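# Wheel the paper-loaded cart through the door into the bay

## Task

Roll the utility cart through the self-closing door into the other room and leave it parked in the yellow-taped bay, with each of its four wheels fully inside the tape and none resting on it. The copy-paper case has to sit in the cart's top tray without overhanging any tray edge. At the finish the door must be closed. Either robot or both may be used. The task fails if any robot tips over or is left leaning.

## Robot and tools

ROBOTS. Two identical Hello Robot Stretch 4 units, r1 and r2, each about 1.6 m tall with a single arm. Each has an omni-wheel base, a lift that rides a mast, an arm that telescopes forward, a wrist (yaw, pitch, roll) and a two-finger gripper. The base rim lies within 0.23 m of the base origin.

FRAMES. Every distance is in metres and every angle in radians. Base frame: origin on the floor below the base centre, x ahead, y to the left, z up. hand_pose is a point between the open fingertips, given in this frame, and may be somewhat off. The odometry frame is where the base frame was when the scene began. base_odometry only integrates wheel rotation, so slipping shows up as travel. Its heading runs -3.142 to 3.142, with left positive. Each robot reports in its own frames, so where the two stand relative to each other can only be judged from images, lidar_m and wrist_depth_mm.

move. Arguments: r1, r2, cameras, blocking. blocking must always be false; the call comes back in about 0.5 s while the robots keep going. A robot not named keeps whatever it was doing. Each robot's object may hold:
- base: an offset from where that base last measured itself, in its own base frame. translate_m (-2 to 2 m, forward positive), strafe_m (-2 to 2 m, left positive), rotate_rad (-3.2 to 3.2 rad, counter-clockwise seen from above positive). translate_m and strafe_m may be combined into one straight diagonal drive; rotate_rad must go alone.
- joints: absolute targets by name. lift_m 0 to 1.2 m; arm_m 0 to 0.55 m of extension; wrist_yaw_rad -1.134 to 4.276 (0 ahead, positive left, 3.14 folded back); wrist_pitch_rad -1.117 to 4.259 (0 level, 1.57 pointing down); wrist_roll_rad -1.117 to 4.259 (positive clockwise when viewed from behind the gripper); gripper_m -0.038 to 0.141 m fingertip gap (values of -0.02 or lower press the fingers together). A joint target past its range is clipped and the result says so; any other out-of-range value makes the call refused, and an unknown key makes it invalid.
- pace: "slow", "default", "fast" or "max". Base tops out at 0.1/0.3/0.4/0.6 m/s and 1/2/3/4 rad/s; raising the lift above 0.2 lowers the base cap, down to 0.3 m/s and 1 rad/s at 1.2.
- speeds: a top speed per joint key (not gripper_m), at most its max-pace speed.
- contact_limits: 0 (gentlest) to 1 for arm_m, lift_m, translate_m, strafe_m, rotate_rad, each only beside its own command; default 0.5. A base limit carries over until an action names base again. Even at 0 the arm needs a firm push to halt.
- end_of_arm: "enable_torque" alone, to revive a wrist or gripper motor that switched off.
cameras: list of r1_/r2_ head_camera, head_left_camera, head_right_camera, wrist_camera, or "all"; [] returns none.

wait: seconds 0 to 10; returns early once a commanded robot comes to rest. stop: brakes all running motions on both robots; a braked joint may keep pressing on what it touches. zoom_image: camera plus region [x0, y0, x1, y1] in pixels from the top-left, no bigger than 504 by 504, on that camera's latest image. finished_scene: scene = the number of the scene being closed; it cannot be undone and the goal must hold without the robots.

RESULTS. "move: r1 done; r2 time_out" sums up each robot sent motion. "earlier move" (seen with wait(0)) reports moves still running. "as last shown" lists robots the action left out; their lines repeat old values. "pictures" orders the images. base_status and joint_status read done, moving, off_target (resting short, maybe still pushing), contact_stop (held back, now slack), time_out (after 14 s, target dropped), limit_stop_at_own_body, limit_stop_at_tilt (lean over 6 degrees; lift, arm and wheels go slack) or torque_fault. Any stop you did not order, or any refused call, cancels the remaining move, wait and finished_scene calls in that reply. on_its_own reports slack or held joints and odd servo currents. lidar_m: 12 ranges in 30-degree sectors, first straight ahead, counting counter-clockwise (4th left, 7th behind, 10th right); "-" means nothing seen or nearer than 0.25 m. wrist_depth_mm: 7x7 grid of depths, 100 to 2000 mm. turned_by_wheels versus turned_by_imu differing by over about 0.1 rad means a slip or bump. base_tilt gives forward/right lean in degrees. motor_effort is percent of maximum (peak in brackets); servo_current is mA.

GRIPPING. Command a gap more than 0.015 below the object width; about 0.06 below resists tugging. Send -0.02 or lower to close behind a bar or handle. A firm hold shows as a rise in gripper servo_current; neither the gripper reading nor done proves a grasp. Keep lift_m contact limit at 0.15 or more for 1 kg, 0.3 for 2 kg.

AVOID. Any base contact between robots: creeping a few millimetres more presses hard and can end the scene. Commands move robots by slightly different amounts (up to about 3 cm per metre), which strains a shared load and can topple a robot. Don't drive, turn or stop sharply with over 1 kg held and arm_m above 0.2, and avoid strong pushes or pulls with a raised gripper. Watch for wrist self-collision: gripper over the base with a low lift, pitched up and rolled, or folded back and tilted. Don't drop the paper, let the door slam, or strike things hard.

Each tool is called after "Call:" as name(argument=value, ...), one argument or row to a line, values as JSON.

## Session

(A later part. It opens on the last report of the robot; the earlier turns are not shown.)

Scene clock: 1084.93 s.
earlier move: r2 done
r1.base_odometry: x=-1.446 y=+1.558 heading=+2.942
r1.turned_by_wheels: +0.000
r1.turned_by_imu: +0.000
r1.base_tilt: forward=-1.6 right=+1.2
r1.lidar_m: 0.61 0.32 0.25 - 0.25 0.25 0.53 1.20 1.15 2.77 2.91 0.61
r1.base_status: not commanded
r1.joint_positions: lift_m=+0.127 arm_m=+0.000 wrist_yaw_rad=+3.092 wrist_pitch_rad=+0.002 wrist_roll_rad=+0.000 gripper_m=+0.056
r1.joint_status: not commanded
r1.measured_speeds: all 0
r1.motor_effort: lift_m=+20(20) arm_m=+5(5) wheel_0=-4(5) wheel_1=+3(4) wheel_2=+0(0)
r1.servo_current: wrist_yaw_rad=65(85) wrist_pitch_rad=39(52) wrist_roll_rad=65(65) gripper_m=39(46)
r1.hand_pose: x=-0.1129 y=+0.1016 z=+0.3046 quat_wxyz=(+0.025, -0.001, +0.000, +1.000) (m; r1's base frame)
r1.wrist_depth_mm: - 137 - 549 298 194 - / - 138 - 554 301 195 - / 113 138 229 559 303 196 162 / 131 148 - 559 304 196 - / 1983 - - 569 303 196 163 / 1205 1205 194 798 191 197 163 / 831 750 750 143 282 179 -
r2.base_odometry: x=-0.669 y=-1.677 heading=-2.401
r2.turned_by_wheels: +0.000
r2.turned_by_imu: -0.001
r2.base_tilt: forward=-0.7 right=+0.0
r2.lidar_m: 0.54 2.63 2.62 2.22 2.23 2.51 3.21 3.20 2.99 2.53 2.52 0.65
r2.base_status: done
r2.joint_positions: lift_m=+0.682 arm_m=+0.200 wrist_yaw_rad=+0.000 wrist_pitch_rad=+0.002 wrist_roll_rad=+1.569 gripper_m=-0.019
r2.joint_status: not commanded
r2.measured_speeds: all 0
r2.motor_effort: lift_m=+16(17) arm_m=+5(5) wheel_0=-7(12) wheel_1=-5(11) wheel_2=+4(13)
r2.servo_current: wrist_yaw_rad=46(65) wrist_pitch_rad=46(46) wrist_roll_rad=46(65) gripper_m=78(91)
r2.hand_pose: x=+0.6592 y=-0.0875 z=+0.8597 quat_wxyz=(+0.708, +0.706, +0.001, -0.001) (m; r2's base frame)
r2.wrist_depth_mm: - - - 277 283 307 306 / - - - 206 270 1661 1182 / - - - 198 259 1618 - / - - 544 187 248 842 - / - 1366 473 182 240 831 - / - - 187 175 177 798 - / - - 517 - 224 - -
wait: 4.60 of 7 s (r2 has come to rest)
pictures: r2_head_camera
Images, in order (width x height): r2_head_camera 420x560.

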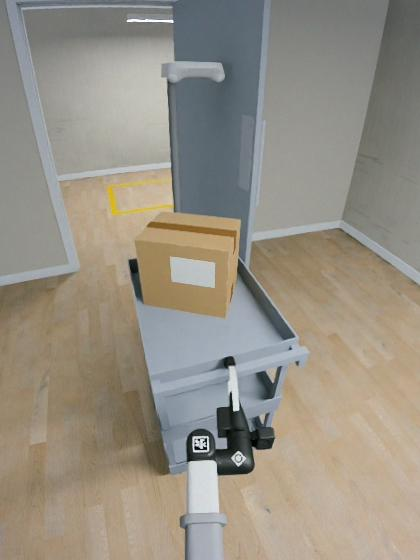

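Call:
move(
  blocking=false,
  cameras=[],
  r2={"base":{"translate_m":0.0,"strafe_m":-0.25},"pace":"slow"},
)

Call:
wait(
  seconds=5,
  cameras=[],
)

Call:
move(
  blocking=false,
  cameras=[],
  r2={"base":{"translate_m":0.25,"strafe_m":0.12},"pace":"slow"},
)

Call:
wait(
  seconds=5,
  cameras=["r2_head_camera"],
)

Scene clock: 1095.10 s.
move: r2 moving
r1: as last shown
r1.base_tilt: forward=-1.6 right=+1.3
r1.lidar_m: 0.61 0.33 0.25 - 0.25 0.25 0.54 1.22 1.18 2.77 2.91 0.61
r1.motor_effort: lift_m=+20(20) arm_m=+5(5) wheel_0=-4(4) wheel_1=+3(4) wheel_2=+0(0)
r1.servo_current: wrist_yaw_rad=59(59) wrist_pitch_rad=46(46) wrist_roll_rad=46(52) gripper_m=52(52)
r1.wrist_depth_mm: - 137 - 544 297 193 - / - 138 - 549 303 196 - / 113 138 229 554 303 196 162 / 132 148 - 559 304 196 - / 1983 - - 569 306 198 163 / 1182 1229 193 798 191 198 163 / 854 759 759 143 285 178 -
r2.base_odometry: x=-0.678 y=-1.666 heading=-2.401
r2.turned_by_wheels: +0.000
r2.turned_by_imu: +0.001
r2.base_tilt: forward=-0.7 right=+0.0
r2.lidar_m: 0.56 2.64 2.65 2.23 2.21 2.54 3.19 3.19 2.99 2.51 2.52 0.66
r2.base_status: translate_m moving; strafe_m moving
r2.joint_positions: lift_m=+0.682 arm_m=+0.200 wrist_yaw_rad=+0.000 wrist_pitch_rad=+0.002 wrist_roll_rad=+1.569 gripper_m=-0.019
r2.joint_status: not commanded
r2.measured_speeds: translate_m=+0.000 strafe_m=-0.056 rotate_rad=+0.002 lift_m=+0.000 arm_m=+0.000 wrist_yaw_rad=+0.002 wrist_pitch_rad=+0.000 wrist_roll_rad=+0.000
r2.motor_effort: lift_m=+16(16) arm_m=+4(5) wheel_0=+9(10) wheel_1=-7(10) wheel_2=+0(5)
r2.servo_current: wrist_yaw_rad=52(59) wrist_pitch_rad=46(46) wrist_roll_rad=52(52) gripper_m=78(85)
r2.hand_pose: x=+0.6592 y=-0.0875 z=+0.8597 quat_wxyz=(+0.708, +0.706, +0.001, -0.001) (m; r2's base frame)
r2.wrist_depth_mm: - - - 274 281 303 303 / - - - 204 268 1756 1182 / - - 1366 195 257 1499 - / - 591 585 188 248 854 - / - 1366 473 181 239 842 - / - - 188 175 180 798 - / - - 521 - 224 - -
pictures: none
No camera images: "cameras" was empty.

Scene clock: 1098.23 s.
earlier move: r2 done
r1.base_odometry: x=-1.446 y=+1.558 heading=+2.942
r1.turned_by_wheels: +0.000
r1.turned_by_imu: +0.000
r1.base_tilt: forward=-1.6 right=+1.3
r1.lidar_m: 0.62 0.32 0.25 - 0.25 0.25 0.55 1.22 1.18 2.77 2.92 0.68
r1.base_status: not commanded
r1.joint_positions: lift_m=+0.127 arm_m=+0.000 wrist_yaw_rad=+3.092 wrist_pitch_rad=+0.002 wrist_roll_rad=+0.000 gripper_m=+0.056
r1.joint_status: not commanded
r1.measured_speeds: all 0
r1.motor_effort: lift_m=+20(20) arm_m=+5(5) wheel_0=-4(5) wheel_1=+3(4) wheel_2=+0(0)
r1.servo_current: wrist_yaw_rad=59(72) wrist_pitch_rad=39(52) wrist_roll_rad=39(72) gripper_m=33(52)
r1.hand_pose: x=-0.1129 y=+0.1016 z=+0.3046 quat_wxyz=(+0.025, -0.001, +0.000, +1.000) (m; r1's base frame)
r1.wrist_depth_mm: - 138 - 544 300 194 - / - 138 - 549 303 196 - / 113 138 229 559 303 196 162 / 132 148 - 564 303 196 - / 1983 - - 569 306 196 163 / 1205 1205 193 798 190 198 163 / 854 750 750 143 283 179 -
r2.base_odometry: x=-0.837 y=-1.492 heading=-2.401
r2.turned_by_wheels: +0.000
r2.turned_by_imu: +0.001
r2.base_tilt: forward=-0.7 right=+0.0
r2.lidar_m: 0.50 0.64 2.90 2.45 2.46 2.84 3.14 3.15 2.69 2.31 2.29 0.72
r2.base_status: done
r2.joint_positions: lift_m=+0.682 arm_m=+0.200 wrist_yaw_rad=+0.004 wrist_pitch_rad=+0.002 wrist_roll_rad=+1.569 gripper_m=-0.019
r2.joint_status: not commanded
r2.measured_speeds: all 0
r2.motor_effort: lift_m=+16(16) arm_m=+4(5) wheel_0=+6(15) wheel_1=-4(10) wheel_2=+0(5)
r2.servo_current: wrist_yaw_rad=46(65) wrist_pitch_rad=39(46) wrist_roll_rad=39(59) gripper_m=78(85)
r2.hand_pose: x=+0.6596 y=-0.0863 z=+0.8597 quat_wxyz=(+0.708, +0.706, +0.002, +0.001) (m; r2's base frame)
r2.wrist_depth_mm: - - - 303 - 1708 1160 / - - - 322 347 359 359 / - - - 290 317 1756 1255 / - - - 210 273 1756 535 / - - - 187 249 778 - / - 535 186 172 178 - - / - 452 449 - - - -
wait: 3.13 of 5 s (r2 has come to rest)
pictures: none
No camera images: "cameras" was empty.

Scene clock: 1098.73 s.
move: r2 moving
r1: as last shown
r1.lidar_m: 0.63 0.33 0.25 - 0.25 0.26 0.53 1.23 1.18 2.75 2.92 0.68
r1.motor_effort: lift_m=+20(20) arm_m=+5(5) wheel_0=-4(4) wheel_1=+3(3) wheel_2=+0(0)
r1.servo_current: wrist_yaw_rad=52(59) wrist_pitch_rad=46(52) wrist_roll_rad=52(52) gripper_m=39(46)
r1.wrist_depth_mm: - 137 - 544 297 193 - / - 138 - 549 301 195 - / 113 138 229 549 301 196 163 / 132 148 - 564 303 196 - / 1983 - - 564 304 197 163 / 1205 1229 193 809 190 197 163 / 842 759 759 143 283 178 -
r2.base_odometry: x=-0.843 y=-1.505 heading=-2.401
r2.turned_by_wheels: +0.000
r2.turned_by_imu: +0.000
r2.base_tilt: forward=-0.7 right=+0.1
r2.lidar_m: 0.46 0.65 2.89 2.46 2.47 2.85 3.14 3.14 2.70 2.29 2.29 0.71
r2.base_status: translate_m moving; strafe_m moving
r2.joint_positions: lift_m=+0.682 arm_m=+0.200 wrist_yaw_rad=-0.001 wrist_pitch_rad=+0.002 wrist_roll_rad=+1.569 gripper_m=-0.019
r2.joint_status: not commanded
r2.measured_speeds: translate_m=+0.048 strafe_m=+0.023 rotate_rad=-0.002 lift_m=+0.000 arm_m=+0.000 wrist_yaw_rad=-0.015 wrist_pitch_rad=+0.000 wrist_roll_rad=+0.000
r2.motor_effort: lift_m=+16(16) arm_m=+4(5) wheel_0=+7(9) wheel_1=+8(8) wheel_2=-13(13)
r2.servo_current: wrist_yaw_rad=46(59) wrist_pitch_rad=46(46) wrist_roll_rad=39(59) gripper_m=78(85)
r2.hand_pose: x=+0.6592 y=-0.0877 z=+0.8597 quat_wxyz=(+0.708, +0.706, +0.000, -0.001) (m; r2's base frame)
r2.wrist_depth_mm: - - - 312 - 1661 1182 / - - - 320 357 357 1060 / - - - 237 322 1808 1281 / - - - 211 276 1756 504 / - 1618 - 187 249 723 - / - 1366 187 170 179 - - / - 445 445 - 212 - -
pictures: none
No camera images: "cameras" was empty.

Scene clock: 1102.20 s.
earlier move: r2 done
r1.base_odometry: x=-1.446 y=+1.558 heading=+2.942
r1.turned_by_wheels: +0.000
r1.turned_by_imu: +0.000
r1.base_tilt: forward=-1.6 right=+1.3
r1.lidar_m: 0.37 0.35 0.25 - 0.25 0.25 0.52 1.26 1.18 2.77 0.73 0.36
r1.base_status: not commanded
r1.joint_positions: lift_m=+0.127 arm_m=+0.000 wrist_yaw_rad=+3.092 wrist_pitch_rad=+0.002 wrist_roll_rad=+0.000 gripper_m=+0.056
r1.joint_status: not commanded
r1.measured_speeds: all 0
r1.motor_effort: lift_m=+20(20) arm_m=+5(5) wheel_0=-4(5) wheel_1=+3(4) wheel_2=+0(0)
r1.servo_current: wrist_yaw_rad=52(65) wrist_pitch_rad=39(52) wrist_roll_rad=26(65) gripper_m=46(52)
r1.hand_pose: x=-0.1129 y=+0.1016 z=+0.3046 quat_wxyz=(+0.025, -0.001, +0.000, +1.000) (m; r1's base frame)
r1.wrist_depth_mm: - 137 - 549 300 194 - / - 138 - 549 301 195 - / 113 138 229 559 303 196 162 / 132 148 - 559 304 198 - / 1863 - - 569 306 198 163 / 1205 1182 193 798 190 197 163 / 842 759 741 143 283 179 -
r2.base_odometry: x=-0.941 y=-1.749 heading=-2.401
r2.turned_by_wheels: +0.000
r2.turned_by_imu: -0.001
r2.base_tilt: forward=-0.6 right=+0.1
r2.lidar_m: 0.48 0.63 2.76 2.42 2.39 2.75 3.39 3.41 2.74 2.31 2.34 0.72
r2.base_status: done
r2.joint_positions: lift_m=+0.682 arm_m=+0.200 wrist_yaw_rad=-0.003 wrist_pitch_rad=+0.002 wrist_roll_rad=+1.569 gripper_m=-0.019
r2.joint_status: not commanded
r2.measured_speeds: all 0
r2.motor_effort: lift_m=+16(16) arm_m=+4(5) wheel_0=+0(9) wheel_1=+4(8) wheel_2=-10(15)
r2.servo_current: wrist_yaw_rad=46(59) wrist_pitch_rad=39(52) wrist_roll_rad=52(59) gripper_m=72(85)
r2.hand_pose: x=+0.6590 y=-0.0883 z=+0.8597 quat_wxyz=(+0.708, +0.706, +0.000, -0.002) (m; r2's base frame)
r2.wrist_depth_mm: - - - 315 - 1661 1182 / - - - 324 357 359 1078 / - - - 238 324 1756 1255 / - - 1138 211 277 - 530 / - 1397 - 187 249 750 - / - 521 187 169 179 - - / - 445 439 - 211 - -
wait: 3.47 of 5 s (r2 has come to rest)
pictures: r2_head_camera
Images, in order (width x height): r2_head_camera 420x560.

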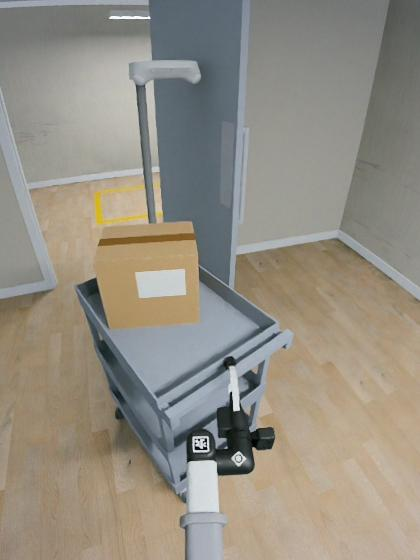

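Call:
move(
  blocking=false,
  cameras=[],
  r2={"base":{"translate_m":0.2,"strafe_m":0.2},"pace":"slow"},
)

Call:
wait(
  seconds=5,
  cameras=["r2_head_camera"],
)

Scene clock: 1105.83 s.
move: r2 moving
r1: as last shown
r1.base_tilt: forward=-1.5 right=+1.2
r1.lidar_m: 0.38 0.37 0.25 - 0.25 0.25 0.53 1.22 1.18 2.78 0.68 0.36
r1.motor_effort: lift_m=+20(20) arm_m=+5(5) wheel_0=-4(4) wheel_1=+3(3) wheel_2=+0(0)
r1.servo_current: wrist_yaw_rad=52(65) wrist_pitch_rad=33(52) wrist_roll_rad=39(59) gripper_m=46(46)
r1.wrist_depth_mm: - 137 - 539 300 193 - / - 138 - 549 301 195 - / 113 138 230 554 303 195 162 / 132 148 - 559 303 197 - / 1921 - - 564 307 198 164 / 1182 1205 194 798 191 198 163 / 854 750 759 143 285 179 -
r2.base_odometry: x=-0.942 y=-1.762 heading=-2.403
r2.turned_by_wheels: -0.001
r2.turned_by_imu: -0.001
r2.base_tilt: forward=-0.7 right=+0.1
r2.lidar_m: 0.45 0.64 2.73 2.42 2.41 2.74 3.42 3.41 2.78 2.36 2.34 0.71
r2.base_status: translate_m moving; strafe_m moving
r2.joint_positions: lift_m=+0.682 arm_m=+0.200 wrist_yaw_rad=-0.003 wrist_pitch_rad=+0.002 wrist_roll_rad=+1.569 gripper_m=-0.019
r2.joint_status: not commanded
r2.measured_speeds: translate_m=+0.035 strafe_m=+0.035 rotate_rad=+0.001 lift_m=+0.000 arm_m=+0.000 wrist_yaw_rad=-0.003 wrist_pitch_rad=+0.000 wrist_roll_rad=+0.000
r2.motor_effort: lift_m=+16(16) arm_m=+4(5) wheel_0=-11(12) wheel_1=+6(7) wheel_2=-13(15)
r2.servo_current: wrist_yaw_rad=46(59) wrist_pitch_rad=39(46) wrist_roll_rad=46(52) gripper_m=78(85)
r2.hand_pose: x=+0.6590 y=-0.0884 z=+0.8597 quat_wxyz=(+0.708, +0.706, +0.000, -0.002) (m; r2's base frame)
r2.wrist_depth_mm: - - - 314 - 1708 1205 / - - - 274 357 364 1042 / - - - 239 325 1708 1255 / - - 1138 212 274 - 535 / - 1397 - 187 249 759 - / - 530 188 169 179 - - / - 442 445 - 212 - -
pictures: none
No camera images: "cameras" was empty.

Scene clock: 1109.77 s.
earlier move: r2 done
r1.base_odometry: x=-1.446 y=+1.558 heading=+2.941
r1.turned_by_wheels: +0.000
r1.turned_by_imu: -0.001
r1.base_tilt: forward=-1.6 right=+1.2
r1.lidar_m: 0.25 0.35 0.25 - 0.25 0.25 0.52 1.23 1.17 2.77 0.28 0.25
r1.base_status: not commanded
r1.joint_positions: lift_m=+0.127 arm_m=+0.000 wrist_yaw_rad=+3.092 wrist_pitch_rad=+0.002 wrist_roll_rad=+0.000 gripper_m=+0.056
r1.joint_status: not commanded
r1.measured_speeds: all 0
r1.motor_effort: lift_m=+20(20) arm_m=+5(5) wheel_0=+3(5) wheel_1=+4(4) wheel_2=-11(11)
r1.servo_current: wrist_yaw_rad=52(65) wrist_pitch_rad=46(52) wrist_roll_rad=46(65) gripper_m=39(52)
r1.hand_pose: x=-0.1129 y=+0.1016 z=+0.3046 quat_wxyz=(+0.025, -0.001, +0.000, +1.000) (m; r1's base frame)
r1.wrist_depth_mm: - 138 - 544 296 193 - / - 138 - 549 301 195 - / 114 138 231 559 303 196 161 / 132 148 - 559 304 196 - / 1921 - - 559 304 198 163 / 1205 1205 194 798 191 197 163 / 854 750 750 144 283 179 -
r2.base_odometry: x=-0.954 y=-2.031 heading=-2.403
r2.turned_by_wheels: -0.001
r2.turned_by_imu: -0.017
r2.base_tilt: forward=-2.3 right=+0.9
r2.lidar_m: 0.50 0.72 2.48 2.30 2.27 2.61 3.50 3.28 2.95 2.47 2.45 0.65
r2.base_status: done
r2.joint_positions: lift_m=+0.682 arm_m=+0.200 wrist_yaw_rad=-0.017 wrist_pitch_rad=+0.006 wrist_roll_rad=+1.569 gripper_m=-0.019
r2.joint_status: not commanded
r2.measured_speeds: all 0
r2.motor_effort: lift_m=+16(16) arm_m=+8(9) wheel_0=-4(14) wheel_1=+4(8) wheel_2=-25(27)
r2.servo_current: wrist_yaw_rad=98(111) wrist_pitch_rad=52(52) wrist_roll_rad=52(65) gripper_m=59(91)
r2.hand_pose: x=+0.6574 y=-0.0924 z=+0.8585 quat_wxyz=(+0.708, +0.706, -0.004, -0.008) (m; r2's base frame)
r2.wrist_depth_mm: - - - 267 - 1661 1182 / - - - 230 306 322 320 / - 976 991 207 274 - - / - - - 187 253 976 - / - 1281 574 177 236 798 - / - 1078 187 163 180 - - / - - 452 - 207 205 -
wait: 3.93 of 5 s (r2 has come to rest)
pictures: r2_head_camera
Images, in order (width x height): r2_head_camera 420x560.

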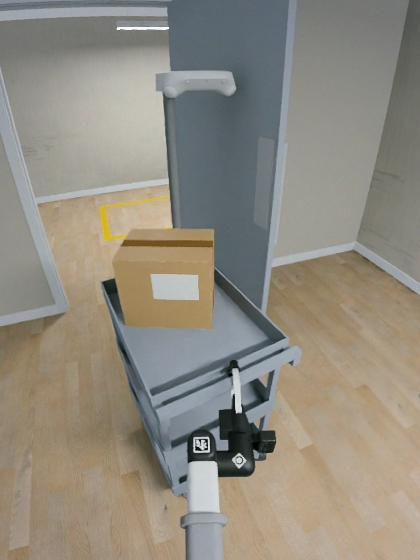

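Call:
move(
  blocking=false,
  cameras=[],
  r2={"base":{"translate_m":-0.5,"strafe_m":-0.25},"pace":"slow"},
)

Call:
wait(
  seconds=8,
  cameras=[],
)

Call:
move(
  blocking=false,
  cameras=[],
  r2={"base":{"translate_m":0.0,"strafe_m":-0.2},"pace":"slow"},
)

Call:
wait(
  seconds=5,
  cameras=["r2_head_camera"],
)

Scene clock: 1118.43 s.
move: r2 moving
r1: as last shown
r1.turned_by_imu: +0.000
r1.base_tilt: forward=-1.6 right=+1.3
r1.lidar_m: 0.25 0.34 0.25 - 0.25 0.26 0.53 1.22 1.17 2.77 0.30 0.25
r1.motor_effort: lift_m=+20(20) arm_m=+5(5) wheel_0=+3(4) wheel_1=+4(4) wheel_2=-11(11)
r1.servo_current: wrist_yaw_rad=59(59) wrist_pitch_rad=39(39) wrist_roll_rad=59(59) gripper_m=33(46)
r1.wrist_depth_mm: - 138 - 544 297 193 - / - 138 - 549 301 196 - / 113 138 230 554 303 196 162 / 132 147 - 559 301 197 - / 1921 - - 564 304 198 163 / 1160 1182 194 788 191 197 163 / 854 750 750 143 283 178 -
r2.base_odometry: x=-0.949 y=-2.018 heading=-2.405
r2.turned_by_wheels: -0.002
r2.turned_by_imu: -0.009
r2.base_tilt: forward=-1.5 right=+0.6
r2.lidar_m: 0.49 0.68 2.47 2.30 2.28 2.63 3.64 3.62 2.92 2.46 2.44 0.65
r2.base_status: translate_m moving; strafe_m moving
r2.joint_positions: lift_m=+0.682 arm_m=+0.200 wrist_yaw_rad=-0.017 wrist_pitch_rad=+0.006 wrist_roll_rad=+1.569 gripper_m=-0.019
r2.joint_status: not commanded
r2.measured_speeds: translate_m=-0.049 strafe_m=-0.024 rotate_rad=-0.004 lift_m=+0.000 arm_m=+0.000 wrist_yaw_rad=+0.000 wrist_pitch_rad=+0.000 wrist_roll_rad=+0.000
r2.motor_effort: lift_m=+16(16) arm_m=+8(9) wheel_0=-7(7) wheel_1=-5(6) wheel_2=-9(23)
r2.servo_current: wrist_yaw_rad=98(104) wrist_pitch_rad=46(52) wrist_roll_rad=59(59) gripper_m=59(59)
r2.hand_pose: x=+0.6575 y=-0.0924 z=+0.8585 quat_wxyz=(+0.708, +0.706, -0.004, -0.008) (m; r2's base frame)
r2.wrist_depth_mm: - - - 264 - 1756 1205 / - - - 298 312 324 325 / - - 1025 213 278 - - / - - - 189 255 - 544 / - - 591 177 238 788 - / - 1078 188 163 181 - - / - - 452 - 209 202 -
pictures: none
No camera images: "cameras" was empty.

Scene clock: 1124.70 s.
earlier move: r2 done
r1.base_odometry: x=-1.446 y=+1.558 heading=+2.942
r1.turned_by_wheels: +0.001
r1.turned_by_imu: +0.000
r1.base_tilt: forward=-1.6 right=+1.3
r1.lidar_m: 0.68 0.35 0.25 - 0.25 0.25 0.54 1.22 1.17 2.78 2.92 0.73
r1.base_status: not commanded
r1.joint_positions: lift_m=+0.127 arm_m=+0.000 wrist_yaw_rad=+3.092 wrist_pitch_rad=+0.002 wrist_roll_rad=+0.000 gripper_m=+0.056
r1.joint_status: not commanded
r1.measured_speeds: all 0
r1.motor_effort: lift_m=+20(20) arm_m=+4(5) wheel_0=-1(4) wheel_1=+4(4) wheel_2=-1(11)
r1.servo_current: wrist_yaw_rad=46(72) wrist_pitch_rad=46(52) wrist_roll_rad=52(78) gripper_m=39(46)
r1.hand_pose: x=-0.1129 y=+0.1016 z=+0.3046 quat_wxyz=(+0.025, -0.001, +0.000, +1.000) (m; r1's base frame)
r1.wrist_depth_mm: - 138 - 544 298 194 - / - 138 - 554 301 195 - / 113 138 230 554 303 196 162 / 132 148 - 559 303 197 - / 1983 - - 564 306 196 163 / 1182 1205 193 798 190 197 163 / 854 759 750 143 283 178 -
r2.base_odometry: x=-0.752 y=-1.510 heading=-2.404
r2.turned_by_wheels: +0.001
r2.turned_by_imu: -0.006
r2.base_tilt: forward=-0.7 right=+0.1
r2.lidar_m: 0.53 0.60 2.86 2.36 2.36 2.67 3.10 3.09 2.85 2.37 2.39 0.66
r2.base_status: done
r2.joint_positions: lift_m=+0.682 arm_m=+0.200 wrist_yaw_rad=+0.002 wrist_pitch_rad=+0.003 wrist_roll_rad=+1.569 gripper_m=-0.019
r2.joint_status: not commanded
r2.measured_speeds: all 0
r2.motor_effort: lift_m=+16(17) arm_m=-4(9) wheel_0=-5(10) wheel_1=-5(12) wheel_2=+4(23)
r2.servo_current: wrist_yaw_rad=52(104) wrist_pitch_rad=46(52) wrist_roll_rad=39(65) gripper_m=59(65)
r2.hand_pose: x=+0.6595 y=-0.0868 z=+0.8595 quat_wxyz=(+0.708, +0.706, +0.002, +0.000) (m; r2's base frame)
r2.wrist_depth_mm: - - - 250 - 1576 1182 / - - - 285 297 319 317 / - - - 211 277 1708 512 / - - - 198 257 1756 - / - 544 544 186 243 - - / - 1430 186 175 180 798 - / - - 469 - 220 - -
wait: 6.27 of 8 s (r2 has come to rest)
pictures: none
No camera images: "cameras" was empty.

Scene clock: 1125.20 s.
move: r2 moving
r1: as last shown
r1.turned_by_wheels: +0.000
r1.lidar_m: 0.68 0.33 0.25 - 0.25 0.25 0.50 1.22 1.17 2.77 2.93 0.74
r1.motor_effort: lift_m=+20(20) arm_m=+5(5) wheel_0=+0(1) wheel_1=+4(4) wheel_2=-1(1)
r1.servo_current: wrist_yaw_rad=52(59) wrist_pitch_rad=33(46) wrist_roll_rad=65(65) gripper_m=39(46)
r1.wrist_depth_mm: - 138 - 539 297 193 - / - 138 - 549 301 195 - / 114 138 231 554 303 196 162 / 132 148 - 559 303 197 - / 1983 - - 564 304 198 163 / 1205 1205 194 798 191 197 163 / 842 759 759 143 283 178 -
r2.base_odometry: x=-0.762 y=-1.499 heading=-2.403
r2.turned_by_wheels: +0.001
r2.turned_by_imu: +0.001
r2.base_tilt: forward=-0.6 right=+0.0
r2.lidar_m: 0.52 0.58 2.90 2.39 2.37 2.68 3.08 3.09 2.87 2.39 2.36 0.70
r2.base_status: translate_m moving; strafe_m moving
r2.joint_positions: lift_m=+0.682 arm_m=+0.200 wrist_yaw_rad=+0.002 wrist_pitch_rad=+0.003 wrist_roll_rad=+1.569 gripper_m=-0.019
r2.joint_status: not commanded
r2.measured_speeds: translate_m=-0.001 strafe_m=-0.057 rotate_rad=+0.003 lift_m=+0.000 arm_m=+0.000 wrist_yaw_rad=+0.008 wrist_pitch_rad=+0.000 wrist_roll_rad=+0.000
r2.motor_effort: lift_m=+16(17) arm_m=-3(4) wheel_0=+11(12) wheel_1=-7(10) wheel_2=+0(4)
r2.servo_current: wrist_yaw_rad=46(59) wrist_pitch_rad=39(46) wrist_roll_rad=46(59) gripper_m=65(65)
r2.hand_pose: x=+0.6595 y=-0.0868 z=+0.8595 quat_wxyz=(+0.708, +0.706, +0.002, +0.000) (m; r2's base frame)
r2.wrist_depth_mm: - - - 247 - 1576 1182 / - - - 282 297 317 1078 / - - - 210 276 1708 508 / - - 1499 198 257 1618 - / - 585 530 186 243 842 - / - 1430 186 175 179 798 - / - - 473 - 220 - -
pictures: none
No camera images: "cameras" was empty.

Scene clock: 1127.83 s.
earlier move: r2 done
r1.base_odometry: x=-1.446 y=+1.558 heading=+2.942
r1.turned_by_wheels: +0.000
r1.turned_by_imu: +0.000
r1.base_tilt: forward=-1.6 right=+1.3
r1.lidar_m: 0.74 0.33 0.25 - 0.25 0.25 0.55 1.22 1.18 2.76 2.90 0.87
r1.base_status: not commanded
r1.joint_positions: lift_m=+0.127 arm_m=+0.000 wrist_yaw_rad=+3.092 wrist_pitch_rad=+0.002 wrist_roll_rad=+0.000 gripper_m=+0.056
r1.joint_status: not commanded
r1.measured_speeds: all 0
r1.motor_effort: lift_m=+20(20) arm_m=+5(5) wheel_0=-1(1) wheel_1=+4(4) wheel_2=-1(1)
r1.servo_current: wrist_yaw_rad=65(65) wrist_pitch_rad=39(52) wrist_roll_rad=59(72) gripper_m=39(46)
r1.hand_pose: x=-0.1129 y=+0.1016 z=+0.3046 quat_wxyz=(+0.025, -0.001, +0.000, +1.000) (m; r1's base frame)
r1.wrist_depth_mm: - 137 - 544 297 193 - / - 138 - 549 301 195 - / 114 138 230 554 303 195 162 / 132 148 - 559 304 196 - / 1863 - - 564 304 197 163 / 1182 1205 193 788 191 198 163 / 842 759 759 143 285 178 -
r2.base_odometry: x=-0.887 y=-1.362 heading=-2.404
r2.turned_by_wheels: +0.000
r2.turned_by_imu: +0.000
r2.base_tilt: forward=-0.7 right=+0.0
r2.lidar_m: 0.45 0.54 3.11 2.58 2.56 2.87 3.04 3.03 2.64 2.18 2.19 0.71
r2.base_status: done
r2.joint_positions: lift_m=+0.682 arm_m=+0.200 wrist_yaw_rad=+0.004 wrist_pitch_rad=+0.003 wrist_roll_rad=+1.569 gripper_m=-0.019
r2.joint_status: not commanded
r2.measured_speeds: all 0
r2.motor_effort: lift_m=+16(17) arm_m=-3(4) wheel_0=+5(15) wheel_1=-3(10) wheel_2=+0(4)
r2.servo_current: wrist_yaw_rad=52(65) wrist_pitch_rad=39(46) wrist_roll_rad=46(65) gripper_m=59(65)
r2.hand_pose: x=+0.6597 y=-0.0862 z=+0.8595 quat_wxyz=(+0.708, +0.706, +0.003, +0.000) (m; r2's base frame)
r2.wrist_depth_mm: - - - - - 1708 1160 / - - - 307 - 1576 1182 / - - - 246 343 1430 433 / - - - 216 287 1756 500 / - - - 189 251 1618 - / - - 185 167 180 778 - / - - 427 - 211 - -
wait: 2.63 of 5 s (r2 has come to rest)
pictures: r2_head_camera
Images, in order (width x height): r2_head_camera 420x560.

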